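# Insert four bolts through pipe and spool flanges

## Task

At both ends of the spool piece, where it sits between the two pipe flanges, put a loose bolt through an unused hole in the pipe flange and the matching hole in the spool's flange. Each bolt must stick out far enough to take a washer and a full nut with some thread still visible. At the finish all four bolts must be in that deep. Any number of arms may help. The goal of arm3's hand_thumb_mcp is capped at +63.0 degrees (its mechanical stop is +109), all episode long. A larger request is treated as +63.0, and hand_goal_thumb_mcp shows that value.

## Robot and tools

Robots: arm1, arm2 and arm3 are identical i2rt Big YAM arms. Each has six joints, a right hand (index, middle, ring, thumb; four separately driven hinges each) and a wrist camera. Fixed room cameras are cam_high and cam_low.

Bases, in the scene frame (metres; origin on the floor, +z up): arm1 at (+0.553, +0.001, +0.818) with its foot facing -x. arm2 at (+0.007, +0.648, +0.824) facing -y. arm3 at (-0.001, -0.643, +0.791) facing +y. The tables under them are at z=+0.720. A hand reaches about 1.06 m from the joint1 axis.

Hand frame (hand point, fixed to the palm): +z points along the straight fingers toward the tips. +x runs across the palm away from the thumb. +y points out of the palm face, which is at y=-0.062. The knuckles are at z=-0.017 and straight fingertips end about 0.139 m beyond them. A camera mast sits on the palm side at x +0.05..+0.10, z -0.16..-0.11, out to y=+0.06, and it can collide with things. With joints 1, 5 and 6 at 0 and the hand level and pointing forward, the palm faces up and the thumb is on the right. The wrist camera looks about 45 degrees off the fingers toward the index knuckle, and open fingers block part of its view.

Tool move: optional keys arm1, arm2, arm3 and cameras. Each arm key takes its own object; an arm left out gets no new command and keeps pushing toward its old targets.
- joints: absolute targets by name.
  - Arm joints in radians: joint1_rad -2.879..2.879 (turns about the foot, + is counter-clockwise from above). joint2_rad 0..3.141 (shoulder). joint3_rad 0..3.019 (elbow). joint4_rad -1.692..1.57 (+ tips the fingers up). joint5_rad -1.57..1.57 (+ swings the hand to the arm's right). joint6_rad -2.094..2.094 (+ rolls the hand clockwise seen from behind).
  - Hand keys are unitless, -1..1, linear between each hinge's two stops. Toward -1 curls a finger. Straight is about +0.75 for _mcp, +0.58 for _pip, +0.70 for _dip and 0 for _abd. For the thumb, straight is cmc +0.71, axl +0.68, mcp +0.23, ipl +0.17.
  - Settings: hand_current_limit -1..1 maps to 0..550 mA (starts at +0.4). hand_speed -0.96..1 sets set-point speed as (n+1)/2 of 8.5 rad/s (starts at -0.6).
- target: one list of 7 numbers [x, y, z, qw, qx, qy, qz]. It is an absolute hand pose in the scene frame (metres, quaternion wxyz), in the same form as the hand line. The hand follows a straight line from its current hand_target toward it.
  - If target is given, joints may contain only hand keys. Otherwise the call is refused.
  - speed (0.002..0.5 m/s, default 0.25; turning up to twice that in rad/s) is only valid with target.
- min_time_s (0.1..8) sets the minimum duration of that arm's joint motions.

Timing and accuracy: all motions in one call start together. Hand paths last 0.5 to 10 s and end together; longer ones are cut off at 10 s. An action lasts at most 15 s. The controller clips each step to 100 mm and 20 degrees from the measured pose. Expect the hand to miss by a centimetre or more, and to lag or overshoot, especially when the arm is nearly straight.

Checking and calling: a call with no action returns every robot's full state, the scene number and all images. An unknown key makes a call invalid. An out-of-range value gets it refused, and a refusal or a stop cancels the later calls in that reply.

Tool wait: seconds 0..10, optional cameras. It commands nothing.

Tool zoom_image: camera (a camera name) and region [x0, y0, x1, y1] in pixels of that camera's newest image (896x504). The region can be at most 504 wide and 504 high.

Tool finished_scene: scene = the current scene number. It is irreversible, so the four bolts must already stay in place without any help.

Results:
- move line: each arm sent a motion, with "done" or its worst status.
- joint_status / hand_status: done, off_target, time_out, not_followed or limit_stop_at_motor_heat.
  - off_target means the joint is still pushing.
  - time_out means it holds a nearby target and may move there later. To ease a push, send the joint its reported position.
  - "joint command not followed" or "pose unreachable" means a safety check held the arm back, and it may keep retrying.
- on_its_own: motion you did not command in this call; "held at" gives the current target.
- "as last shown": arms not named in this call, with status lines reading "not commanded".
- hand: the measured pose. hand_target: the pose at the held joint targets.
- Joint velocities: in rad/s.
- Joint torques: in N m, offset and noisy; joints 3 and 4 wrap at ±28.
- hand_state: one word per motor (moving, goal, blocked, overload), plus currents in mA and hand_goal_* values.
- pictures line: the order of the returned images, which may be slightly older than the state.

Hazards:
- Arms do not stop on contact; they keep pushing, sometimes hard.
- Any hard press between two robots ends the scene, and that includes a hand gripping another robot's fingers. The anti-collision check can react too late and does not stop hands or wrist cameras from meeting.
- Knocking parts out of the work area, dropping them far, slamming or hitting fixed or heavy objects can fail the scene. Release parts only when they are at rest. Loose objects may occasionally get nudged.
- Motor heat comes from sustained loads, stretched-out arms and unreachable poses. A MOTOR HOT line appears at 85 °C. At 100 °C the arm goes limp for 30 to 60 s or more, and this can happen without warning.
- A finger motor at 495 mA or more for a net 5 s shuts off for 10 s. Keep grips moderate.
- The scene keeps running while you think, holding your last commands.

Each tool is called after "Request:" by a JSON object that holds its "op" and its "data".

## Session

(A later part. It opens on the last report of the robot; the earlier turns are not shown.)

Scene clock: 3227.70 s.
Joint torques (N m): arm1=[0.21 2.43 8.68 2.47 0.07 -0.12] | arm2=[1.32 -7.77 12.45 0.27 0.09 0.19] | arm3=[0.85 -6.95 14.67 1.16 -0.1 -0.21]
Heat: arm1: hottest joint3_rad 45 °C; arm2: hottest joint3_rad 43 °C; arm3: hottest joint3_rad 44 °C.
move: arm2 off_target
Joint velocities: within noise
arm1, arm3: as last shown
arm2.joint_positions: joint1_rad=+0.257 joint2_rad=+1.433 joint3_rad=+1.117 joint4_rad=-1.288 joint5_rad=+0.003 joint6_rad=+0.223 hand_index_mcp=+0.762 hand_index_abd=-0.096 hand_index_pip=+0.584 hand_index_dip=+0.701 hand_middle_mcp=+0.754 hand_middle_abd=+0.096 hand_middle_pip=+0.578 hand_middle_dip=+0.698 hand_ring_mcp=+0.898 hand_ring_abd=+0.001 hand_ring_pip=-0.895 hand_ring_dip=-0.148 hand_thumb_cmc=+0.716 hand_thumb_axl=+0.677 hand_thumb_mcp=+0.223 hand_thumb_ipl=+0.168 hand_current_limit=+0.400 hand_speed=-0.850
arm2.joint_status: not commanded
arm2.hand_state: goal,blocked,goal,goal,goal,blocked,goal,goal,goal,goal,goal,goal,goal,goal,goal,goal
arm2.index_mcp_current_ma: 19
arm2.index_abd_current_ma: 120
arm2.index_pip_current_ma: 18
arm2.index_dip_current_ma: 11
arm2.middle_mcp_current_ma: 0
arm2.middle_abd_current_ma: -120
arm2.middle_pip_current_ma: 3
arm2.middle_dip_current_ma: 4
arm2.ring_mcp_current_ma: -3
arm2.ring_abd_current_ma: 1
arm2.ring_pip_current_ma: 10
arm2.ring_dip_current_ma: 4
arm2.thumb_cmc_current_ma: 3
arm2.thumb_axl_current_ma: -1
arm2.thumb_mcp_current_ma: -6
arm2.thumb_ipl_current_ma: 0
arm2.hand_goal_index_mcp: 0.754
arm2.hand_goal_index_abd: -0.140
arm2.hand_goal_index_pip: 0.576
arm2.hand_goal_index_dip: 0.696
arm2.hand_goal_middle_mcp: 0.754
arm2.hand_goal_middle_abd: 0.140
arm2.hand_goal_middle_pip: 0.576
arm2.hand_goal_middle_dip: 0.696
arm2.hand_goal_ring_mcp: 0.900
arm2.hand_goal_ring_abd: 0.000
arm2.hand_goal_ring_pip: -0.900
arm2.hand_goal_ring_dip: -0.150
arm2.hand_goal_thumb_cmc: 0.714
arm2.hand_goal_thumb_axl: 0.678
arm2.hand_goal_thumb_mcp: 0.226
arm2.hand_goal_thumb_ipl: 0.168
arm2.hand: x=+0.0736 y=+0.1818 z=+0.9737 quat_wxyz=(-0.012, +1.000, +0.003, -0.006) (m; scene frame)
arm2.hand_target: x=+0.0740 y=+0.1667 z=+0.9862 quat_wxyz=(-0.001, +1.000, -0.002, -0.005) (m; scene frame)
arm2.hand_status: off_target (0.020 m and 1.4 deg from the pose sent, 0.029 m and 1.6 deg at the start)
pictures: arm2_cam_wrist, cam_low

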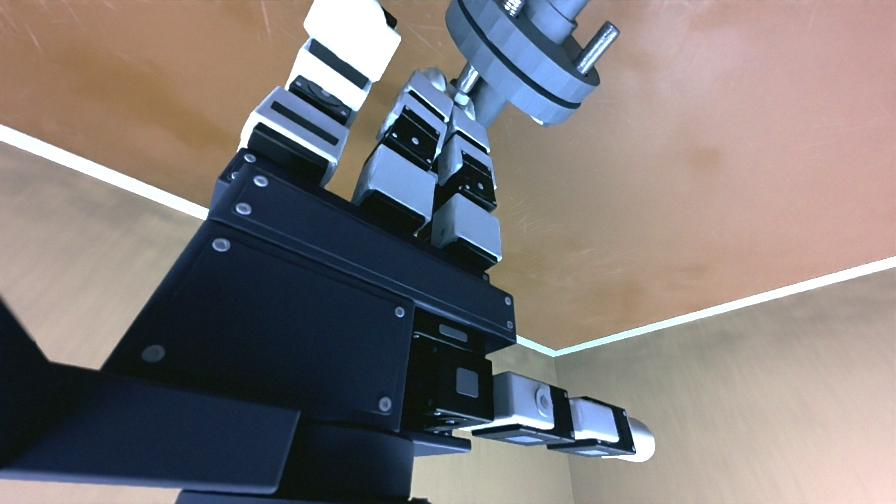

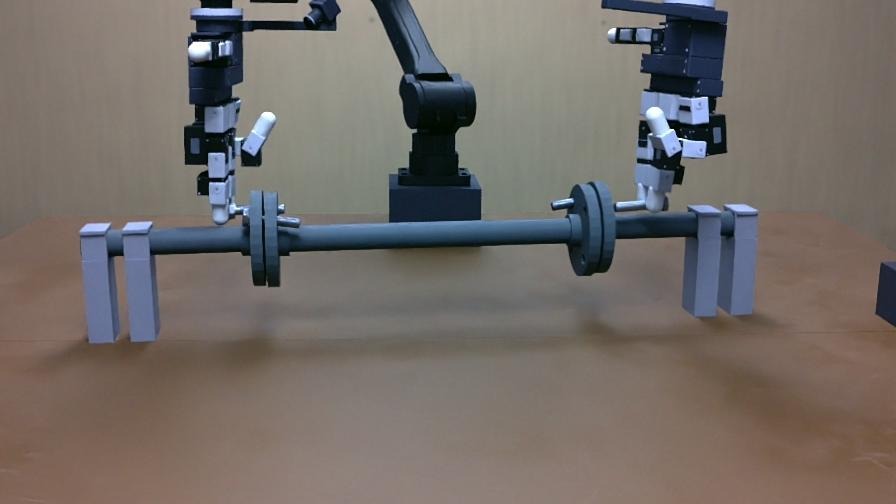

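Request:
{"op": "move", "data": {"arm2": {"target": [0.0749, 0.158, 0.990, -0.001, 1, -0.002, -0.005], "speed": 0.03}, "cameras": ["cam_low", "arm2_cam_wrist"]}}

Request:
{"op": "zoom_image", "data": {"camera": "cam_low", "region": [185, 170, 275, 240]}}

Request:
{"op": "zoom_image", "data": {"camera": "arm2_cam_wrist", "region": [400, 0, 600, 140]}}

Scene clock: 3235.47 s.
Joint torques (N m): arm1=[0.15 2.49 8.69 2.48 0.07 -0.12] | arm2=[1.14 -8.12 12.48 0.25 0.08 0.16] | arm3=[0.91 -6.95 14.67 1.17 -0.11 -0.2]
Heat: arm1: hottest joint3_rad 45 °C; arm2: hottest joint3_rad 44 °C; arm3: hottest joint3_rad 44 °C.
move: arm2 off_target
Joint velocities: within noise
arm1, arm3: as last shown
arm2.joint_positions: joint1_rad=+0.257 joint2_rad=+1.451 joint3_rad=+1.146 joint4_rad=-1.299 joint5_rad=+0.003 joint6_rad=+0.223 hand_index_mcp=+0.761 hand_index_abd=-0.096 hand_index_pip=+0.584 hand_index_dip=+0.701 hand_middle_mcp=+0.754 hand_middle_abd=+0.096 hand_middle_pip=+0.578 hand_middle_dip=+0.698 hand_ring_mcp=+0.898 hand_ring_abd=+0.001 hand_ring_pip=-0.895 hand_ring_dip=-0.148 hand_thumb_cmc=+0.716 hand_thumb_axl=+0.677 hand_thumb_mcp=+0.223 hand_thumb_ipl=+0.168 hand_current_limit=+0.400 hand_speed=-0.850
arm2.joint_status: not commanded
arm2.hand_state: goal,blocked,goal,goal,goal,blocked,goal,goal,goal,goal,goal,goal,goal,goal,goal,goal
arm2.index_mcp_current_ma: 17
arm2.index_abd_current_ma: 120
arm2.index_pip_current_ma: 17
arm2.index_dip_current_ma: 11
arm2.middle_mcp_current_ma: 0
arm2.middle_abd_current_ma: -120
arm2.middle_pip_current_ma: 3
arm2.middle_dip_current_ma: 4
arm2.ring_mcp_current_ma: -3
arm2.ring_abd_current_ma: 1
arm2.ring_pip_current_ma: 10
arm2.ring_dip_current_ma: 4
arm2.thumb_cmc_current_ma: 3
arm2.thumb_axl_current_ma: -1
arm2.thumb_mcp_current_ma: -6
arm2.thumb_ipl_current_ma: 0
arm2.hand_goal_index_mcp: 0.754
arm2.hand_goal_index_abd: -0.140
arm2.hand_goal_index_pip: 0.576
arm2.hand_goal_index_dip: 0.696
arm2.hand_goal_middle_mcp: 0.754
arm2.hand_goal_middle_abd: 0.140
arm2.hand_goal_middle_pip: 0.576
arm2.hand_goal_middle_dip: 0.696
arm2.hand_goal_ring_mcp: 0.900
arm2.hand_goal_ring_abd: 0.000
arm2.hand_goal_ring_pip: -0.900
arm2.hand_goal_ring_dip: -0.150
arm2.hand_goal_thumb_cmc: 0.714
arm2.hand_goal_thumb_axl: 0.678
arm2.hand_goal_thumb_mcp: 0.226
arm2.hand_goal_thumb_ipl: 0.168
arm2.hand: x=+0.0754 y=+0.1738 z=+0.9776 quat_wxyz=(-0.012, +1.000, +0.003, -0.006) (m; scene frame)
arm2.hand_target: x=+0.0747 y=+0.1586 z=+0.9901 quat_wxyz=(-0.001, +1.000, -0.002, -0.005) (m; scene frame)
arm2.hand_status: off_target (0.020 m and 1.4 deg from the pose sent, 0.029 m and 1.4 deg at the start)
pictures: arm2_cam_wrist, cam_low

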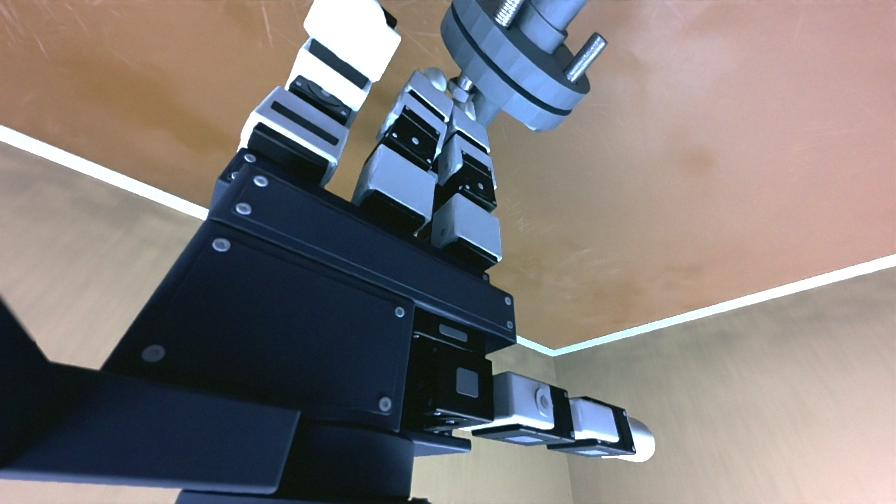

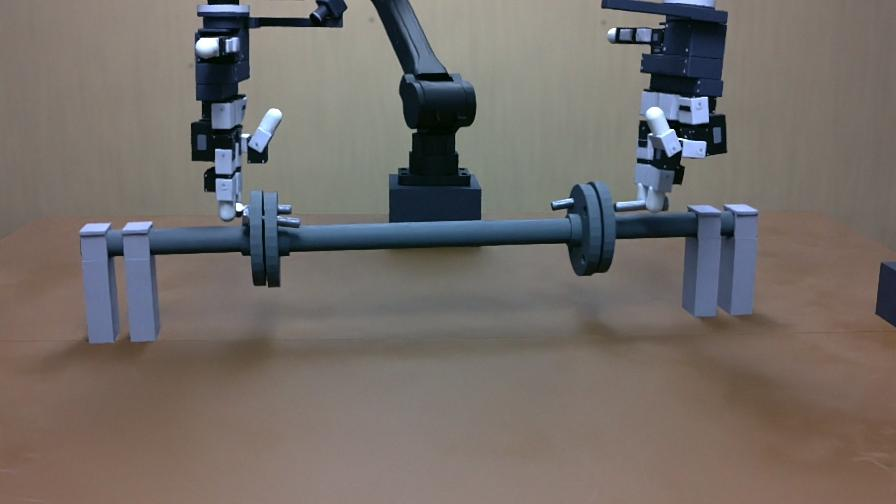

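Scaled by 5.600.

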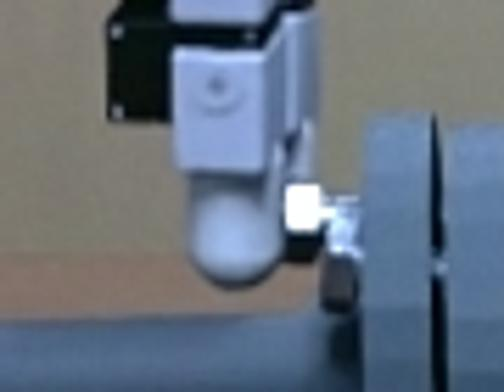

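Scaled by 2.520.

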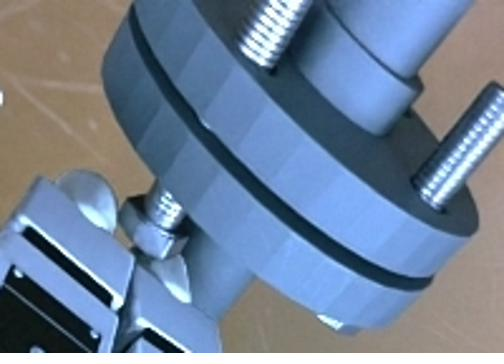

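Request:
{"op": "move", "data": {"arm2": {"target": [0.0755, 0.151, 0.996, -0.001, 1, -0.002, -0.005], "speed": 0.03}, "cameras": ["cam_low", "arm2_cam_wrist"]}}

Request:
{"op": "zoom_image", "data": {"camera": "cam_low", "region": [185, 170, 275, 240]}}

Request:
{"op": "zoom_image", "data": {"camera": "arm2_cam_wrist", "region": [400, 0, 600, 140]}}

Scene clock: 3257.60 s.
Joint torques (N m): arm1=[0.15 2.43 8.69 2.48 0.06 -0.12] | arm2=[1.03 -8.41 12.74 0.31 0.08 0.13] | arm3=[0.85 -7 14.67 1.16 -0.11 -0.21]
Heat: arm1: hottest joint3_rad 45 °C; arm2: hottest joint3_rad 43 °C; arm3: hottest joint3_rad 44 °C.
move: arm2 off_target
Joint velocities: within noise
arm1.joint_positions: joint1_rad=+0.351 joint2_rad=+0.611 joint3_rad=+1.333 joint4_rad=-1.370 joint5_rad=-0.067 joint6_rad=+1.161 hand_index_mcp=+0.753 hand_index_abd=+0.000 hand_index_pip=+0.577 hand_index_dip=+0.696 hand_middle_mcp=+0.753 hand_middle_abd=+0.000 hand_middle_pip=+0.577 hand_middle_dip=+0.696 hand_ring_mcp=+0.753 hand_ring_abd=+0.000 hand_ring_pip=+0.577 hand_ring_dip=+0.696 hand_thumb_cmc=+0.714 hand_thumb_axl=+0.677 hand_thumb_mcp=+0.225 hand_thumb_ipl=+0.168 hand_current_limit=+0.400 hand_speed=-0.600
arm1.joint_status: not commanded
arm1.hand_state: goal,goal,goal,goal,goal,goal,goal,goal,goal,goal,goal,goal,goal,goal,goal,goal
arm1.index_mcp_current_ma: 0
arm1.index_abd_current_ma: 0
arm1.index_pip_current_ma: 0
arm1.index_dip_current_ma: 0
arm1.middle_mcp_current_ma: 0
arm1.middle_abd_current_ma: 0
arm1.middle_pip_current_ma: 0
arm1.middle_dip_current_ma: 0
arm1.ring_mcp_current_ma: 0
arm1.ring_abd_current_ma: 0
arm1.ring_pip_current_ma: 0
arm1.ring_dip_current_ma: 0
arm1.thumb_cmc_current_ma: 0
arm1.thumb_axl_current_ma: 0
arm1.thumb_mcp_current_ma: 0
arm1.thumb_ipl_current_ma: 0
arm1.hand_goal_index_mcp: 0.754
arm1.hand_goal_index_abd: 0.000
arm1.hand_goal_index_pip: 0.576
arm1.hand_goal_index_dip: 0.696
arm1.hand_goal_middle_mcp: 0.754
arm1.hand_goal_middle_abd: 0.000
arm1.hand_goal_middle_pip: 0.576
arm1.hand_goal_middle_dip: 0.696
arm1.hand_goal_ring_mcp: 0.754
arm1.hand_goal_ring_abd: 0.000
arm1.hand_goal_ring_pip: 0.576
arm1.hand_goal_ring_dip: 0.696
arm1.hand_goal_thumb_cmc: 0.714
arm1.hand_goal_thumb_axl: 0.678
arm1.hand_goal_thumb_mcp: 0.226
arm1.hand_goal_thumb_ipl: 0.168
arm1.hand: x=+0.2935 y=-0.0272 z=+1.3305 quat_wxyz=(+0.441, +0.361, -0.821, +0.019) (m; scene frame)
arm1.hand_target: x=+0.2953 y=-0.0266 z=+1.3425 quat_wxyz=(+0.453, +0.360, -0.816, +0.019) (m; scene frame)
arm1.hand_status: not commanded
arm2.joint_positions: joint1_rad=+0.257 joint2_rad=+1.465 joint3_rad=+1.174 joint4_rad=-1.319 joint5_rad=+0.003 joint6_rad=+0.223 hand_index_mcp=+0.761 hand_index_abd=-0.096 hand_index_pip=+0.584 hand_index_dip=+0.701 hand_middle_mcp=+0.754 hand_middle_abd=+0.096 hand_middle_pip=+0.578 hand_middle_dip=+0.698 hand_ring_mcp=+0.898 hand_ring_abd=+0.001 hand_ring_pip=-0.895 hand_ring_dip=-0.148 hand_thumb_cmc=+0.716 hand_thumb_axl=+0.677 hand_thumb_mcp=+0.223 hand_thumb_ipl=+0.168 hand_current_limit=+0.400 hand_speed=-0.850
arm2.joint_status: not commanded
arm2.hand_state: goal,blocked,goal,goal,goal,blocked,goal,goal,goal,goal,goal,goal,goal,goal,goal,goal
arm2.index_mcp_current_ma: 17
arm2.index_abd_current_ma: 120
arm2.index_pip_current_ma: 17
arm2.index_dip_current_ma: 10
arm2.middle_mcp_current_ma: 0
arm2.middle_abd_current_ma: -120
arm2.middle_pip_current_ma: 2
arm2.middle_dip_current_ma: 4
arm2.ring_mcp_current_ma: -3
arm2.ring_abd_current_ma: 1
arm2.ring_pip_current_ma: 10
arm2.ring_dip_current_ma: 4
arm2.thumb_cmc_current_ma: 3
arm2.thumb_axl_current_ma: -1
arm2.thumb_mcp_current_ma: -6
arm2.thumb_ipl_current_ma: 0
arm2.hand_goal_index_mcp: 0.754
arm2.hand_goal_index_abd: -0.140
arm2.hand_goal_index_pip: 0.576
arm2.hand_goal_index_dip: 0.696
arm2.hand_goal_middle_mcp: 0.754
arm2.hand_goal_middle_abd: 0.140
arm2.hand_goal_middle_pip: 0.576
arm2.hand_goal_middle_dip: 0.696
arm2.hand_goal_ring_mcp: 0.900
arm2.hand_goal_ring_abd: 0.000
arm2.hand_goal_ring_pip: -0.900
arm2.hand_goal_ring_dip: -0.150
arm2.hand_goal_thumb_cmc: 0.714
arm2.hand_goal_thumb_axl: 0.678
arm2.hand_goal_thumb_mcp: 0.226
arm2.hand_goal_thumb_ipl: 0.168
arm2.hand: x=+0.0763 y=+0.1684 z=+0.9819 quat_wxyz=(-0.014, +1.000, +0.003, -0.007) (m; scene frame)
arm2.hand_target: x=+0.0754 y=+0.1518 z=+0.9961 quat_wxyz=(-0.001, +1.000, -0.002, -0.005) (m; scene frame)
arm2.hand_status: off_target (0.022 m and 1.7 deg from the pose sent, 0.029 m and 1.4 deg at the start)
arm3.joint_positions: joint1_rad=-0.160 joint2_rad=+1.252 joint3_rad=+1.079 joint4_rad=-1.299 joint5_rad=-0.047 joint6_rad=-0.417 hand_index_mcp=+0.761 hand_index_abd=-0.066 hand_index_pip=+0.579 hand_index_dip=+0.696 hand_middle_mcp=+0.743 hand_middle_abd=+0.093 hand_middle_pip=+0.571 hand_middle_dip=+0.695 hand_ring_mcp=+0.902 hand_ring_abd=+0.004 hand_ring_pip=-0.892 hand_ring_dip=-0.147 hand_thumb_cmc=+0.715 hand_thumb_axl=+0.677 hand_thumb_mcp=+0.223 hand_thumb_ipl=+0.168 hand_current_limit=+0.400 hand_speed=-0.850
arm3.joint_status: not commanded
arm3.hand_state: goal,blocked,goal,goal,goal,blocked,goal,goal,goal,goal,goal,goal,goal,goal,goal,goal
arm3.index_mcp_current_ma: 1
arm3.index_abd_current_ma: 230
arm3.index_pip_current_ma: 0
arm3.index_dip_current_ma: 0
arm3.middle_mcp_current_ma: -4
arm3.middle_abd_current_ma: -152
arm3.middle_pip_current_ma: -1
arm3.middle_dip_current_ma: 0
arm3.ring_mcp_current_ma: 0
arm3.ring_abd_current_ma: 0
arm3.ring_pip_current_ma: 2
arm3.ring_dip_current_ma: 0
arm3.thumb_cmc_current_ma: 0
arm3.thumb_axl_current_ma: 0
arm3.thumb_mcp_current_ma: 0
arm3.thumb_ipl_current_ma: 0
arm3.hand_goal_index_mcp: 0.754
arm3.hand_goal_index_abd: -0.200
arm3.hand_goal_index_pip: 0.576
arm3.hand_goal_index_dip: 0.696
arm3.hand_goal_middle_mcp: 0.754
arm3.hand_goal_middle_abd: 0.200
arm3.hand_goal_middle_pip: 0.576
arm3.hand_goal_middle_dip: 0.696
arm3.hand_goal_ring_mcp: 0.900
arm3.hand_goal_ring_abd: 0.000
arm3.hand_goal_ring_pip: -0.900
arm3.hand_goal_ring_dip: -0.150
arm3.hand_goal_thumb_cmc: 0.714
arm3.hand_goal_thumb_axl: 0.678
arm3.hand_goal_thumb_mcp: 0.226
arm3.hand_goal_thumb_ipl: 0.168
arm3.hand: x=+0.0464 y=-0.1904 z=+1.0010 quat_wxyz=(-0.009, -0.134, +0.989, +0.055) (m; scene frame)
arm3.hand_target: x=+0.0430 y=-0.1674 z=+1.0281 quat_wxyz=(-0.001, -0.147, +0.985, +0.087) (m; scene frame)
arm3.hand_status: not commanded
pictures: arm2_cam_wrist, cam_low

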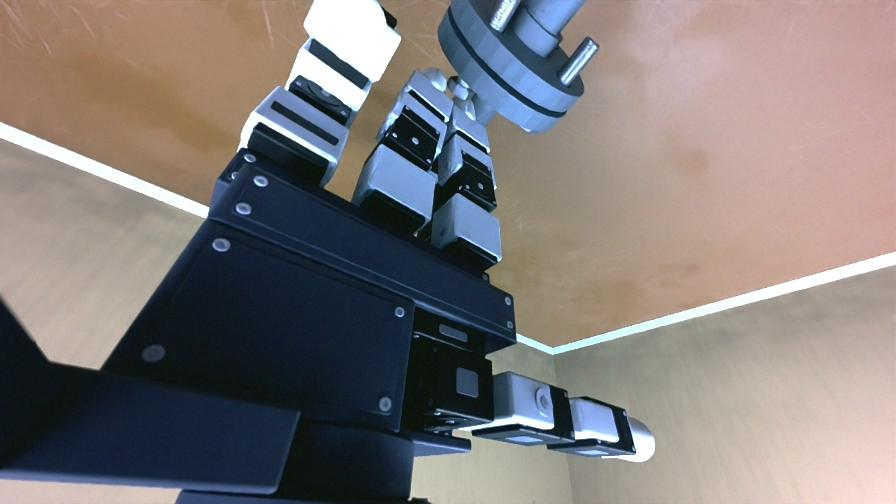

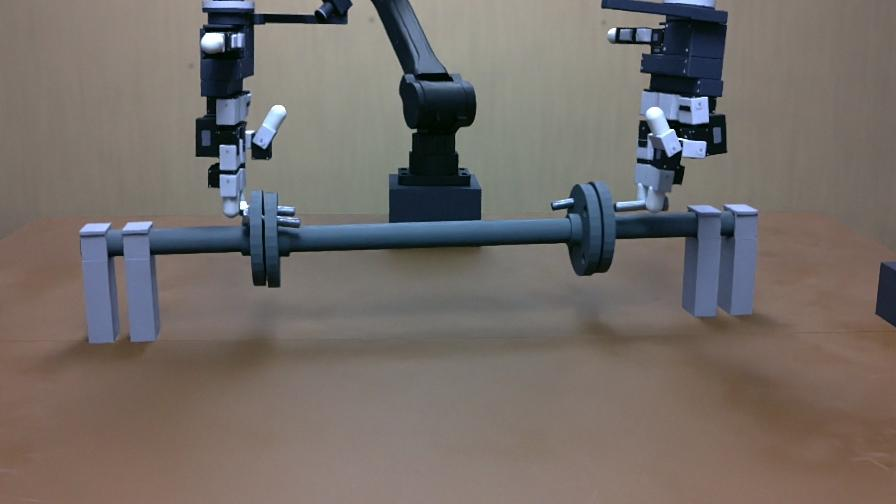

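Scaled by 5.600.

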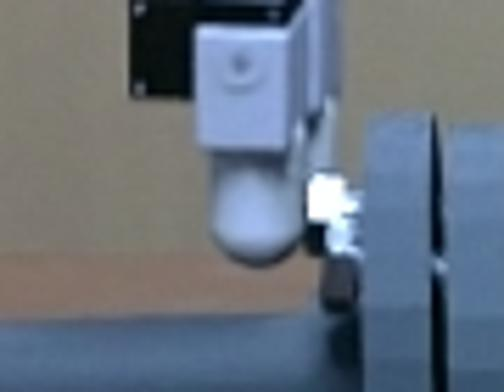

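Scaled by 2.520.

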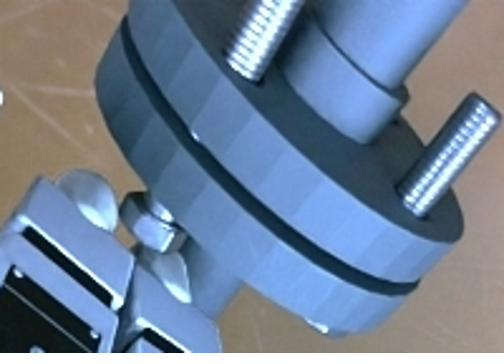

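Request:
{"op": "move", "data": {"arm2": {"target": [0.0760, 0.1465, 0.998, -0.001, 1, -0.002, -0.005], "speed": 0.03}, "cameras": ["cam_low", "arm2_cam_wrist"]}}

Request:
{"op": "zoom_image", "data": {"camera": "cam_low", "region": [185, 170, 275, 240]}}

Request:
{"op": "zoom_image", "data": {"camera": "arm2_cam_wrist", "region": [400, 0, 600, 140]}}

Scene clock: 3265.70 s.
Joint torques (N m): arm1=[0.21 2.43 8.68 2.48 0.06 -0.12] | arm2=[1.08 -8.53 12.7 0.34 0.08 0.12] | arm3=[0.85 -7 14.65 1.17 -0.1 -0.21]
Heat: arm1: hottest joint3_rad 45 °C; arm2: hottest joint3_rad 43 °C; arm3: hottest joint3_rad 44 °C.
move: arm2 off_target
Joint velocities: within noise
arm1, arm3: as last shown
arm2.joint_positions: joint1_rad=+0.254 joint2_rad=+1.474 joint3_rad=+1.191 joint4_rad=-1.325 joint5_rad=+0.003 joint6_rad=+0.223 hand_index_mcp=+0.761 hand_index_abd=-0.096 hand_index_pip=+0.584 hand_index_dip=+0.701 hand_middle_mcp=+0.754 hand_middle_abd=+0.096 hand_middle_pip=+0.578 hand_middle_dip=+0.698 hand_ring_mcp=+0.898 hand_ring_abd=+0.001 hand_ring_pip=-0.895 hand_ring_dip=-0.148 hand_thumb_cmc=+0.716 hand_thumb_axl=+0.677 hand_thumb_mcp=+0.223 hand_thumb_ipl=+0.168 hand_current_limit=+0.400 hand_speed=-0.850
arm2.joint_status: not commanded
arm2.hand_state: goal,blocked,goal,goal,goal,blocked,goal,goal,goal,goal,goal,goal,goal,goal,goal,goal
arm2.index_mcp_current_ma: 17
arm2.index_abd_current_ma: 120
arm2.index_pip_current_ma: 17
arm2.index_dip_current_ma: 10
arm2.middle_mcp_current_ma: 0
arm2.middle_abd_current_ma: -120
arm2.middle_pip_current_ma: 2
arm2.middle_dip_current_ma: 4
arm2.ring_mcp_current_ma: -3
arm2.ring_abd_current_ma: 1
arm2.ring_pip_current_ma: 10
arm2.ring_dip_current_ma: 4
arm2.thumb_cmc_current_ma: 3
arm2.thumb_axl_current_ma: -1
arm2.thumb_mcp_current_ma: -6
arm2.thumb_ipl_current_ma: 0
arm2.hand_goal_index_mcp: 0.754
arm2.hand_goal_index_abd: -0.140
arm2.hand_goal_index_pip: 0.576
arm2.hand_goal_index_dip: 0.696
arm2.hand_goal_middle_mcp: 0.754
arm2.hand_goal_middle_abd: 0.140
arm2.hand_goal_middle_pip: 0.576
arm2.hand_goal_middle_dip: 0.696
arm2.hand_goal_ring_mcp: 0.900
arm2.hand_goal_ring_abd: 0.000
arm2.hand_goal_ring_pip: -0.900
arm2.hand_goal_ring_dip: -0.150
arm2.hand_goal_thumb_cmc: 0.714
arm2.hand_goal_thumb_axl: 0.678
arm2.hand_goal_thumb_mcp: 0.226
arm2.hand_goal_thumb_ipl: 0.168
arm2.hand: x=+0.0763 y=+0.1636 z=+0.9848 quat_wxyz=(-0.014, +1.000, +0.002, -0.007) (m; scene frame)
arm2.hand_target: x=+0.0759 y=+0.1473 z=+0.9981 quat_wxyz=(-0.001, +1.000, -0.002, -0.005) (m; scene frame)
arm2.hand_status: off_target (0.022 m and 1.5 deg from the pose sent, 0.027 m and 1.6 deg at the start)
pictures: arm2_cam_wrist, cam_low

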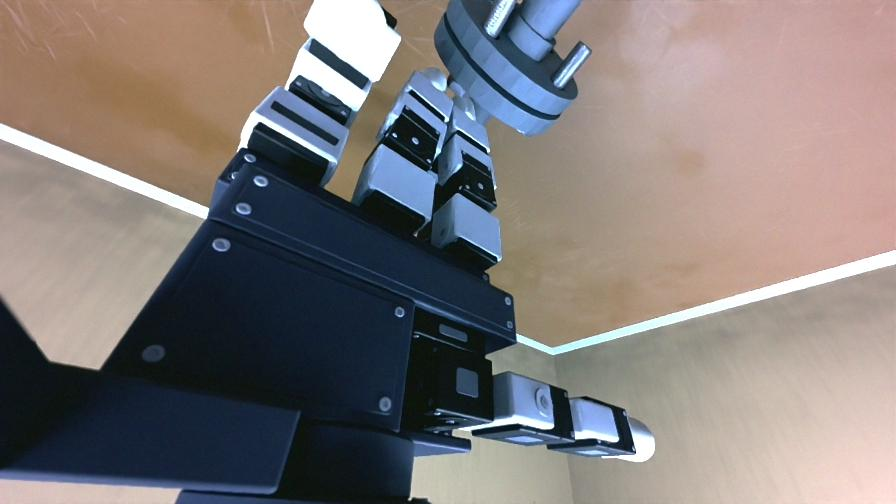

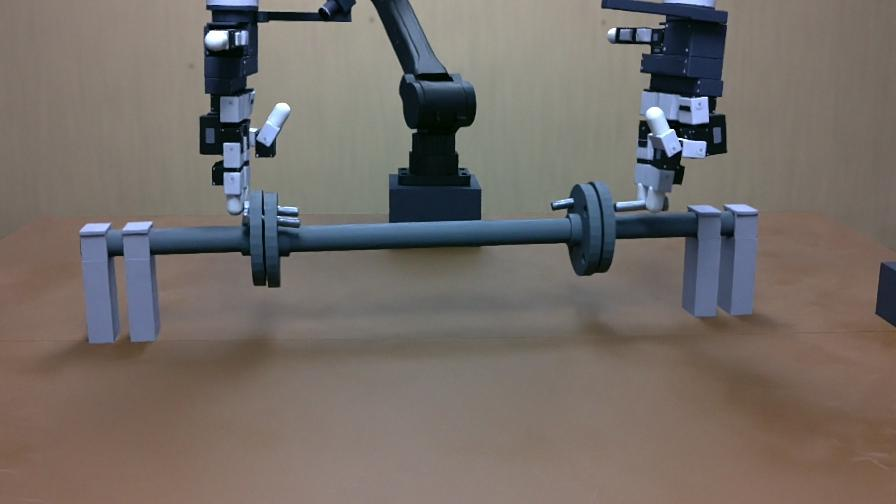

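Scaled by 5.600.

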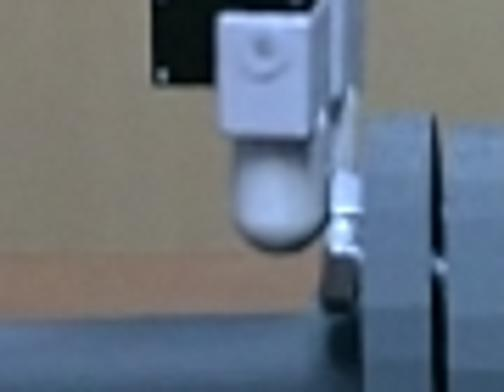

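Scaled by 2.520.

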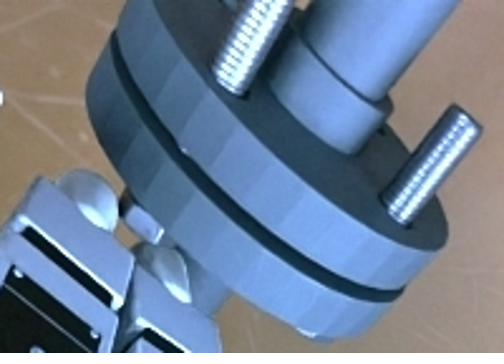

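Request:
{"op": "move", "data": {"arm2": {"target": [0.0705, 0.20, 1.01, -0.001, 1, -0.002, -0.005], "speed": 0.06, "joints": {"hand_index_abd": -0.08, "hand_middle_abd": 0.08}}}}

Request:
{"op": "move", "data": {"arm2": {"target": [0.0605, 0.26, 1.06, -0.001, 1, -0.002, -0.005], "speed": 0.1}, "cameras": ["cam_low", "cam_high", "arm2_cam_wrist"]}}

Request:
{"op": "zoom_image", "data": {"camera": "cam_low", "region": [215, 160, 335, 240]}}

Request:
{"op": "zoom_image", "data": {"camera": "arm2_cam_wrist", "region": [400, 0, 600, 140]}}

Scene clock: 3277.33 s.
Joint torques (N m): arm1=[0.21 2.49 8.69 2.47 0.06 -0.12] | arm2=[2.37 -9 8.76 0.29 0.06 0.31] | arm3=[0.91 -7 14.67 1.16 -0.11 -0.2]
Heat: arm1: hottest joint3_rad 45 °C; arm2: hottest joint3_rad 43 °C; arm3: hottest joint3_rad 44 °C.
move: arm2 done
Joint velocities: within noise
arm1, arm3: as last shown
arm2.joint_positions: joint1_rad=+0.256 joint2_rad=+1.360 joint3_rad=+1.127 joint4_rad=-1.353 joint5_rad=+0.003 joint6_rad=+0.223 hand_index_mcp=+0.755 hand_index_abd=-0.082 hand_index_pip=+0.579 hand_index_dip=+0.699 hand_middle_mcp=+0.754 hand_middle_abd=+0.081 hand_middle_pip=+0.578 hand_middle_dip=+0.698 hand_ring_mcp=+0.898 hand_ring_abd=+0.001 hand_ring_pip=-0.895 hand_ring_dip=-0.148 hand_thumb_cmc=+0.716 hand_thumb_axl=+0.677 hand_thumb_mcp=+0.223 hand_thumb_ipl=+0.168 hand_current_limit=+0.400 hand_speed=-0.850
arm2.joint_status: all done
arm2.hand_state: goal,goal,goal,goal,goal,goal,goal,goal,goal,goal,goal,goal,goal,goal,goal,goal
arm2.index_mcp_current_ma: 1
arm2.index_abd_current_ma: -3
arm2.index_pip_current_ma: 4
arm2.index_dip_current_ma: 5
arm2.middle_mcp_current_ma: 0
arm2.middle_abd_current_ma: 2
arm2.middle_pip_current_ma: 2
arm2.middle_dip_current_ma: 4
arm2.ring_mcp_current_ma: -3
arm2.ring_abd_current_ma: 1
arm2.ring_pip_current_ma: 10
arm2.ring_dip_current_ma: 4
arm2.thumb_cmc_current_ma: 3
arm2.thumb_axl_current_ma: -1
arm2.thumb_mcp_current_ma: -6
arm2.thumb_ipl_current_ma: 0
arm2.hand_goal_index_mcp: 0.754
arm2.hand_goal_index_abd: -0.080
arm2.hand_goal_index_pip: 0.576
arm2.hand_goal_index_dip: 0.696
arm2.hand_goal_middle_mcp: 0.754
arm2.hand_goal_middle_abd: 0.080
arm2.hand_goal_middle_pip: 0.576
arm2.hand_goal_middle_dip: 0.696
arm2.hand_goal_ring_mcp: 0.900
arm2.hand_goal_ring_abd: 0.000
arm2.hand_goal_ring_pip: -0.900
arm2.hand_goal_ring_dip: -0.150
arm2.hand_goal_thumb_cmc: 0.714
arm2.hand_goal_thumb_axl: 0.678
arm2.hand_goal_thumb_mcp: 0.226
arm2.hand_goal_thumb_ipl: 0.168
arm2.hand: x=+0.0695 y=+0.1968 z=+1.0052 quat_wxyz=(-0.003, +1.000, +0.003, -0.004) (m; scene frame)
arm2.hand_target: x=+0.0705 y=+0.2000 z=+1.0100 quat_wxyz=(-0.001, +1.000, -0.002, -0.005) (m; scene frame)
arm2.hand_status: done (0.006 m and 0.6 deg from the pose sent, 0.045 m and 1.5 deg at the start)
pictures: none

Scene clock: 3278.63 s.
Joint torques (N m): arm1=[0.15 2.49 8.68 2.47 0.06 -0.12] | arm2=[2.32 -6.01 8.94 0.28 0.06 0.31] | arm3=[0.85 -7 14.67 1.16 -0.1 -0.21]
Heat: arm1: hottest joint3_rad 45 °C; arm2: hottest joint3_rad 43 °C; arm3: hottest joint3_rad 44 °C.
move: arm2 done
Joint velocities: within noise
arm1, arm3: as last shown
arm2.joint_positions: joint1_rad=+0.269 joint2_rad=+1.172 joint3_rad=+1.105 joint4_rad=-1.511 joint5_rad=+0.003 joint6_rad=+0.234 hand_index_mcp=+0.754 hand_index_abd=-0.082 hand_index_pip=+0.578 hand_index_dip=+0.699 hand_middle_mcp=+0.754 hand_middle_abd=+0.081 hand_middle_pip=+0.578 hand_middle_dip=+0.698 hand_ring_mcp=+0.898 hand_ring_abd=+0.001 hand_ring_pip=-0.895 hand_ring_dip=-0.148 hand_thumb_cmc=+0.716 hand_thumb_axl=+0.677 hand_thumb_mcp=+0.223 hand_thumb_ipl=+0.168 hand_current_limit=+0.400 hand_speed=-0.850
arm2.joint_status: not commanded
arm2.hand_state: goal,goal,goal,goal,goal,goal,goal,goal,goal,goal,goal,goal,goal,goal,goal,goal
arm2.index_mcp_current_ma: 1
arm2.index_abd_current_ma: -3
arm2.index_pip_current_ma: 4
arm2.index_dip_current_ma: 5
arm2.middle_mcp_current_ma: 0
arm2.middle_abd_current_ma: 2
arm2.middle_pip_current_ma: 2
arm2.middle_dip_current_ma: 4
arm2.ring_mcp_current_ma: -3
arm2.ring_abd_current_ma: 1
arm2.ring_pip_current_ma: 10
arm2.ring_dip_current_ma: 4
arm2.thumb_cmc_current_ma: 3
arm2.thumb_axl_current_ma: -1
arm2.thumb_mcp_current_ma: -6
arm2.thumb_ipl_current_ma: 0
arm2.hand_goal_index_mcp: 0.754
arm2.hand_goal_index_abd: -0.080
arm2.hand_goal_index_pip: 0.576
arm2.hand_goal_index_dip: 0.696
arm2.hand_goal_middle_mcp: 0.754
arm2.hand_goal_middle_abd: 0.080
arm2.hand_goal_middle_pip: 0.576
arm2.hand_goal_middle_dip: 0.696
arm2.hand_goal_ring_mcp: 0.900
arm2.hand_goal_ring_abd: 0.000
arm2.hand_goal_ring_pip: -0.900
arm2.hand_goal_ring_dip: -0.150
arm2.hand_goal_thumb_cmc: 0.714
arm2.hand_goal_thumb_axl: 0.678
arm2.hand_goal_thumb_mcp: 0.226
arm2.hand_goal_thumb_ipl: 0.168
arm2.hand: x=+0.0602 y=+0.2565 z=+1.0589 quat_wxyz=(+0.001, +1.000, +0.003, -0.004) (m; scene frame)
arm2.hand_target: x=+0.0606 y=+0.2599 z=+1.0600 quat_wxyz=(-0.001, +1.000, -0.002, -0.005) (m; scene frame)
arm2.hand_status: done (0.004 m and 0.7 deg from the pose sent, 0.084 m and 0.6 deg at the start)
pictures: arm2_cam_wrist, cam_high, cam_low

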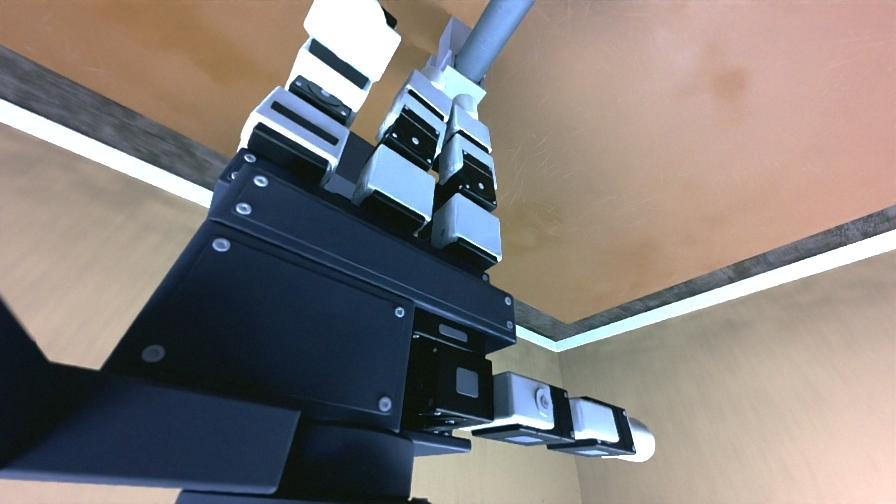

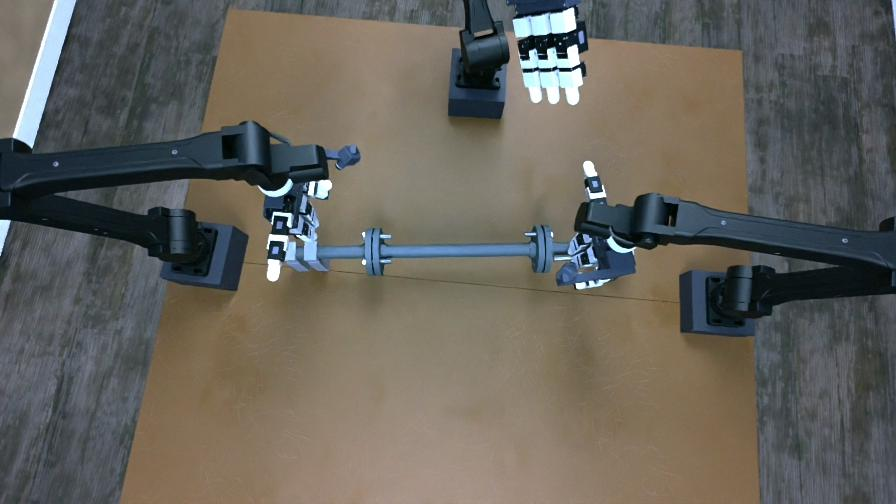

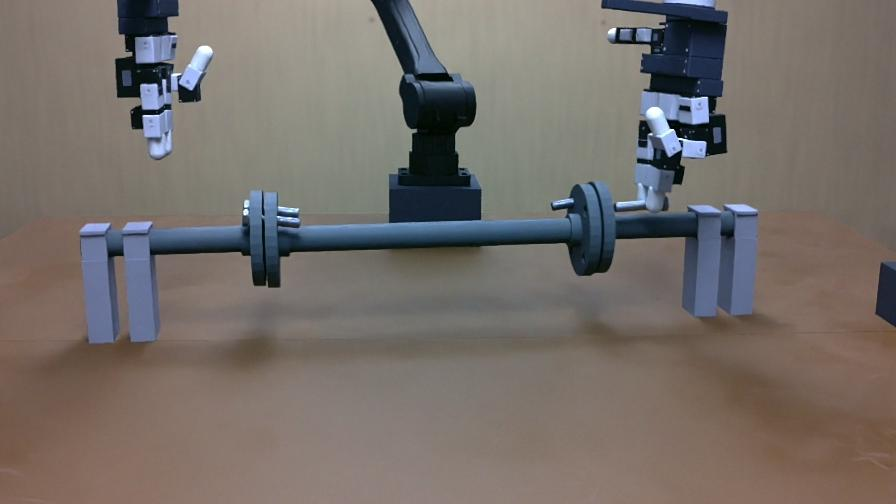

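Scaled by 4.200.

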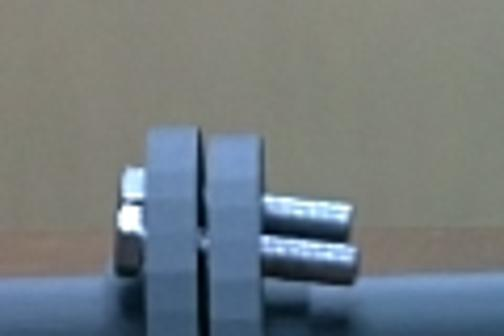

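Scaled by 2.520.

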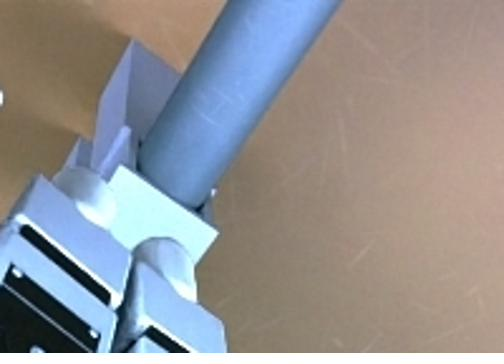

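Request:
{"op": "move", "data": {"cameras": ["cam_low", "cam_high", "arm3_cam_wrist"]}}

Request:
{"op": "zoom_image", "data": {"camera": "cam_low", "region": [575, 170, 655, 250]}}

Request:
{"op": "zoom_image", "data": {"camera": "cam_high", "region": [530, 220, 600, 280]}}

Request:
{"op": "zoom_image", "data": {"camera": "cam_low", "region": [540, 175, 620, 235]}}

Scene clock: 3288.13 s.
Joint torques (N m): arm1=[0.15 2.49 8.69 2.48 0.06 -0.12] | arm2=[2.26 -6.01 8.94 0.28 0.06 0.32] | arm3=[0.85 -7 14.65 1.17 -0.11 -0.2]
Heat: arm1: hottest joint3_rad 45 °C; arm2: hottest joint3_rad 43 °C; arm3: hottest joint3_rad 44 °C.
Joint velocities: within noise
arm1.joint_positions: joint1_rad=+0.351 joint2_rad=+0.611 joint3_rad=+1.333 joint4_rad=-1.370 joint5_rad=-0.067 joint6_rad=+1.161 hand_index_mcp=+0.753 hand_index_abd=+0.000 hand_index_pip=+0.577 hand_index_dip=+0.696 hand_middle_mcp=+0.753 hand_middle_abd=+0.000 hand_middle_pip=+0.577 hand_middle_dip=+0.696 hand_ring_mcp=+0.753 hand_ring_abd=+0.000 hand_ring_pip=+0.577 hand_ring_dip=+0.696 hand_thumb_cmc=+0.714 hand_thumb_axl=+0.677 hand_thumb_mcp=+0.225 hand_thumb_ipl=+0.168 hand_current_limit=+0.400 hand_speed=-0.600
arm1.joint_status: not commanded
arm1.hand_state: goal,goal,goal,goal,goal,goal,goal,goal,goal,goal,goal,goal,goal,goal,goal,goal
arm1.index_mcp_current_ma: 0
arm1.index_abd_current_ma: 0
arm1.index_pip_current_ma: 0
arm1.index_dip_current_ma: 0
arm1.middle_mcp_current_ma: 0
arm1.middle_abd_current_ma: 0
arm1.middle_pip_current_ma: 0
arm1.middle_dip_current_ma: 0
arm1.ring_mcp_current_ma: 0
arm1.ring_abd_current_ma: 0
arm1.ring_pip_current_ma: 0
arm1.ring_dip_current_ma: 0
arm1.thumb_cmc_current_ma: 0
arm1.thumb_axl_current_ma: 0
arm1.thumb_mcp_current_ma: 0
arm1.thumb_ipl_current_ma: 0
arm1.hand_goal_index_mcp: 0.754
arm1.hand_goal_index_abd: 0.000
arm1.hand_goal_index_pip: 0.576
arm1.hand_goal_index_dip: 0.696
arm1.hand_goal_middle_mcp: 0.754
arm1.hand_goal_middle_abd: 0.000
arm1.hand_goal_middle_pip: 0.576
arm1.hand_goal_middle_dip: 0.696
arm1.hand_goal_ring_mcp: 0.754
arm1.hand_goal_ring_abd: 0.000
arm1.hand_goal_ring_pip: 0.576
arm1.hand_goal_ring_dip: 0.696
arm1.hand_goal_thumb_cmc: 0.714
arm1.hand_goal_thumb_axl: 0.678
arm1.hand_goal_thumb_mcp: 0.226
arm1.hand_goal_thumb_ipl: 0.168
arm1.hand: x=+0.2935 y=-0.0272 z=+1.3305 quat_wxyz=(+0.441, +0.361, -0.821, +0.019) (m; scene frame)
arm1.hand_target: x=+0.2953 y=-0.0266 z=+1.3425 quat_wxyz=(+0.453, +0.360, -0.816, +0.019) (m; scene frame)
arm1.hand_status: not commanded
arm2.joint_positions: joint1_rad=+0.269 joint2_rad=+1.172 joint3_rad=+1.105 joint4_rad=-1.511 joint5_rad=+0.003 joint6_rad=+0.234 hand_index_mcp=+0.754 hand_index_abd=-0.082 hand_index_pip=+0.578 hand_index_dip=+0.699 hand_middle_mcp=+0.754 hand_middle_abd=+0.081 hand_middle_pip=+0.578 hand_middle_dip=+0.698 hand_ring_mcp=+0.898 hand_ring_abd=+0.001 hand_ring_pip=-0.895 hand_ring_dip=-0.148 hand_thumb_cmc=+0.716 hand_thumb_axl=+0.677 hand_thumb_mcp=+0.223 hand_thumb_ipl=+0.168 hand_current_limit=+0.400 hand_speed=-0.850
arm2.joint_status: not commanded
arm2.hand_state: goal,goal,goal,goal,goal,goal,goal,goal,goal,goal,goal,goal,goal,goal,goal,goal
arm2.index_mcp_current_ma: 1
arm2.index_abd_current_ma: -3
arm2.index_pip_current_ma: 4
arm2.index_dip_current_ma: 5
arm2.middle_mcp_current_ma: 0
arm2.middle_abd_current_ma: 2
arm2.middle_pip_current_ma: 2
arm2.middle_dip_current_ma: 4
arm2.ring_mcp_current_ma: -3
arm2.ring_abd_current_ma: 1
arm2.ring_pip_current_ma: 10
arm2.ring_dip_current_ma: 4
arm2.thumb_cmc_current_ma: 3
arm2.thumb_axl_current_ma: -1
arm2.thumb_mcp_current_ma: -6
arm2.thumb_ipl_current_ma: 0
arm2.hand_goal_index_mcp: 0.754
arm2.hand_goal_index_abd: -0.080
arm2.hand_goal_index_pip: 0.576
arm2.hand_goal_index_dip: 0.696
arm2.hand_goal_middle_mcp: 0.754
arm2.hand_goal_middle_abd: 0.080
arm2.hand_goal_middle_pip: 0.576
arm2.hand_goal_middle_dip: 0.696
arm2.hand_goal_ring_mcp: 0.900
arm2.hand_goal_ring_abd: 0.000
arm2.hand_goal_ring_pip: -0.900
arm2.hand_goal_ring_dip: -0.150
arm2.hand_goal_thumb_cmc: 0.714
arm2.hand_goal_thumb_axl: 0.678
arm2.hand_goal_thumb_mcp: 0.226
arm2.hand_goal_thumb_ipl: 0.168
arm2.hand: x=+0.0602 y=+0.2565 z=+1.0589 quat_wxyz=(+0.001, +1.000, +0.003, -0.004) (m; scene frame)
arm2.hand_target: x=+0.0606 y=+0.2599 z=+1.0600 quat_wxyz=(-0.001, +1.000, -0.002, -0.005) (m; scene frame)
arm2.hand_status: done (0.004 m and 0.7 deg from the pose sent, 0.084 m and 0.6 deg at the start)
arm3.joint_positions: joint1_rad=-0.160 joint2_rad=+1.252 joint3_rad=+1.079 joint4_rad=-1.299 joint5_rad=-0.047 joint6_rad=-0.417 hand_index_mcp=+0.761 hand_index_abd=-0.066 hand_index_pip=+0.579 hand_index_dip=+0.696 hand_middle_mcp=+0.743 hand_middle_abd=+0.093 hand_middle_pip=+0.571 hand_middle_dip=+0.695 hand_ring_mcp=+0.902 hand_ring_abd=+0.004 hand_ring_pip=-0.892 hand_ring_dip=-0.147 hand_thumb_cmc=+0.715 hand_thumb_axl=+0.677 hand_thumb_mcp=+0.223 hand_thumb_ipl=+0.168 hand_current_limit=+0.400 hand_speed=-0.850
arm3.joint_status: not commanded
arm3.hand_state: goal,blocked,goal,goal,goal,blocked,goal,goal,goal,goal,goal,goal,goal,goal,goal,goal
arm3.index_mcp_current_ma: 1
arm3.index_abd_current_ma: 230
arm3.index_pip_current_ma: 0
arm3.index_dip_current_ma: 0
arm3.middle_mcp_current_ma: -4
arm3.middle_abd_current_ma: -152
arm3.middle_pip_current_ma: -1
arm3.middle_dip_current_ma: 0
arm3.ring_mcp_current_ma: 0
arm3.ring_abd_current_ma: 0
arm3.ring_pip_current_ma: 2
arm3.ring_dip_current_ma: 0
arm3.thumb_cmc_current_ma: 0
arm3.thumb_axl_current_ma: 0
arm3.thumb_mcp_current_ma: 0
arm3.thumb_ipl_current_ma: 0
arm3.hand_goal_index_mcp: 0.754
arm3.hand_goal_index_abd: -0.200
arm3.hand_goal_index_pip: 0.576
arm3.hand_goal_index_dip: 0.696
arm3.hand_goal_middle_mcp: 0.754
arm3.hand_goal_middle_abd: 0.200
arm3.hand_goal_middle_pip: 0.576
arm3.hand_goal_middle_dip: 0.696
arm3.hand_goal_ring_mcp: 0.900
arm3.hand_goal_ring_abd: 0.000
arm3.hand_goal_ring_pip: -0.900
arm3.hand_goal_ring_dip: -0.150
arm3.hand_goal_thumb_cmc: 0.714
arm3.hand_goal_thumb_axl: 0.678
arm3.hand_goal_thumb_mcp: 0.226
arm3.hand_goal_thumb_ipl: 0.168
arm3.hand: x=+0.0464 y=-0.1904 z=+1.0010 quat_wxyz=(-0.009, -0.134, +0.989, +0.055) (m; scene frame)
arm3.hand_target: x=+0.0430 y=-0.1674 z=+1.0281 quat_wxyz=(-0.001, -0.147, +0.985, +0.087) (m; scene frame)
arm3.hand_status: not commanded
pictures: arm3_cam_wrist, cam_high, cam_low

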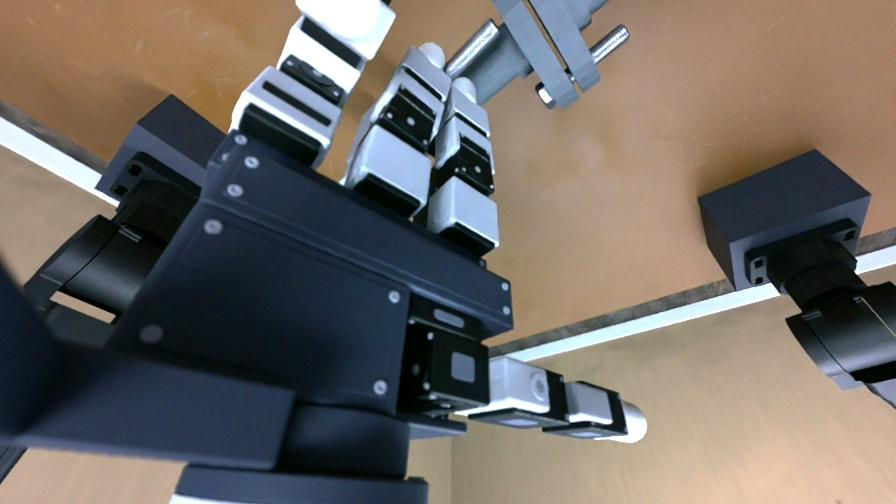

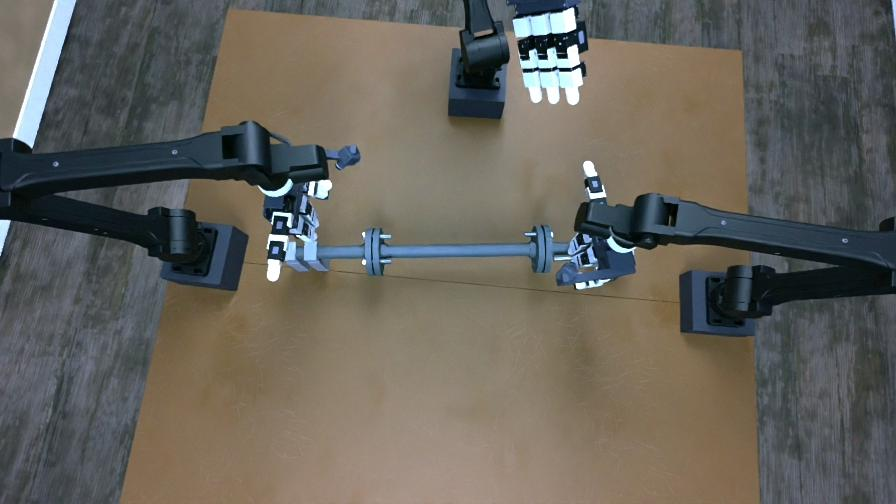

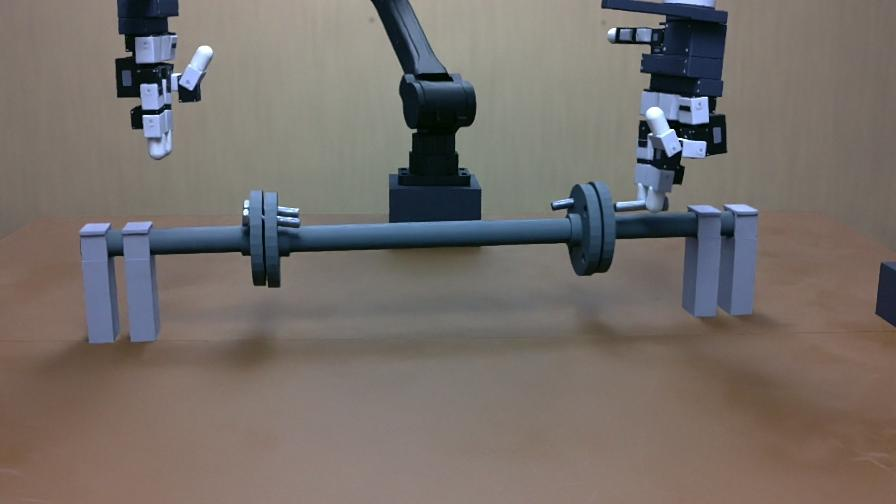

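Scaled by 6.300.

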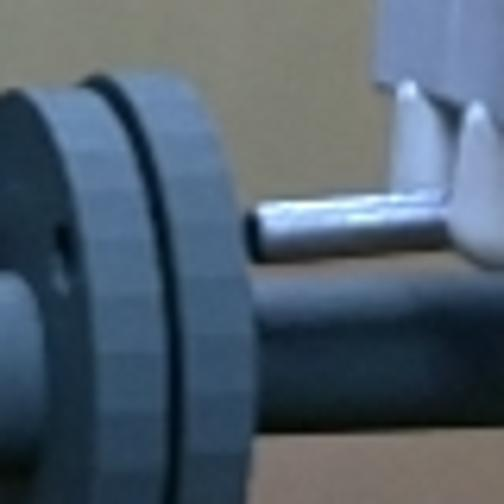

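Scaled by 7.200.

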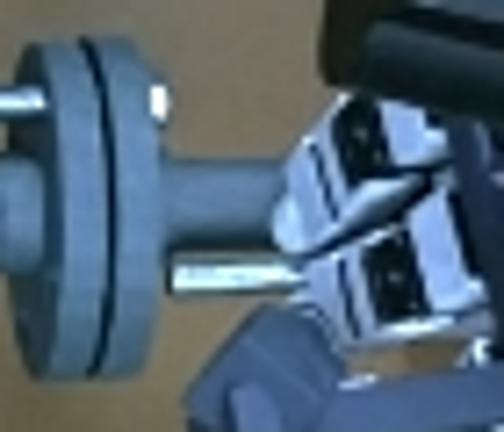

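Scaled by 6.300.

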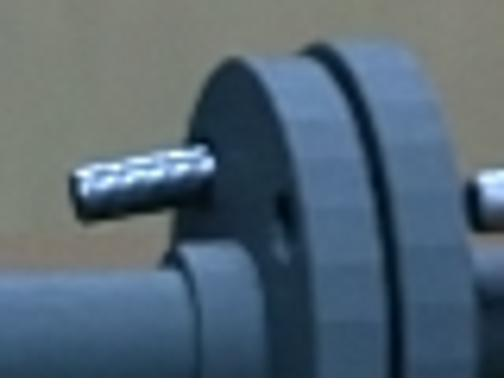

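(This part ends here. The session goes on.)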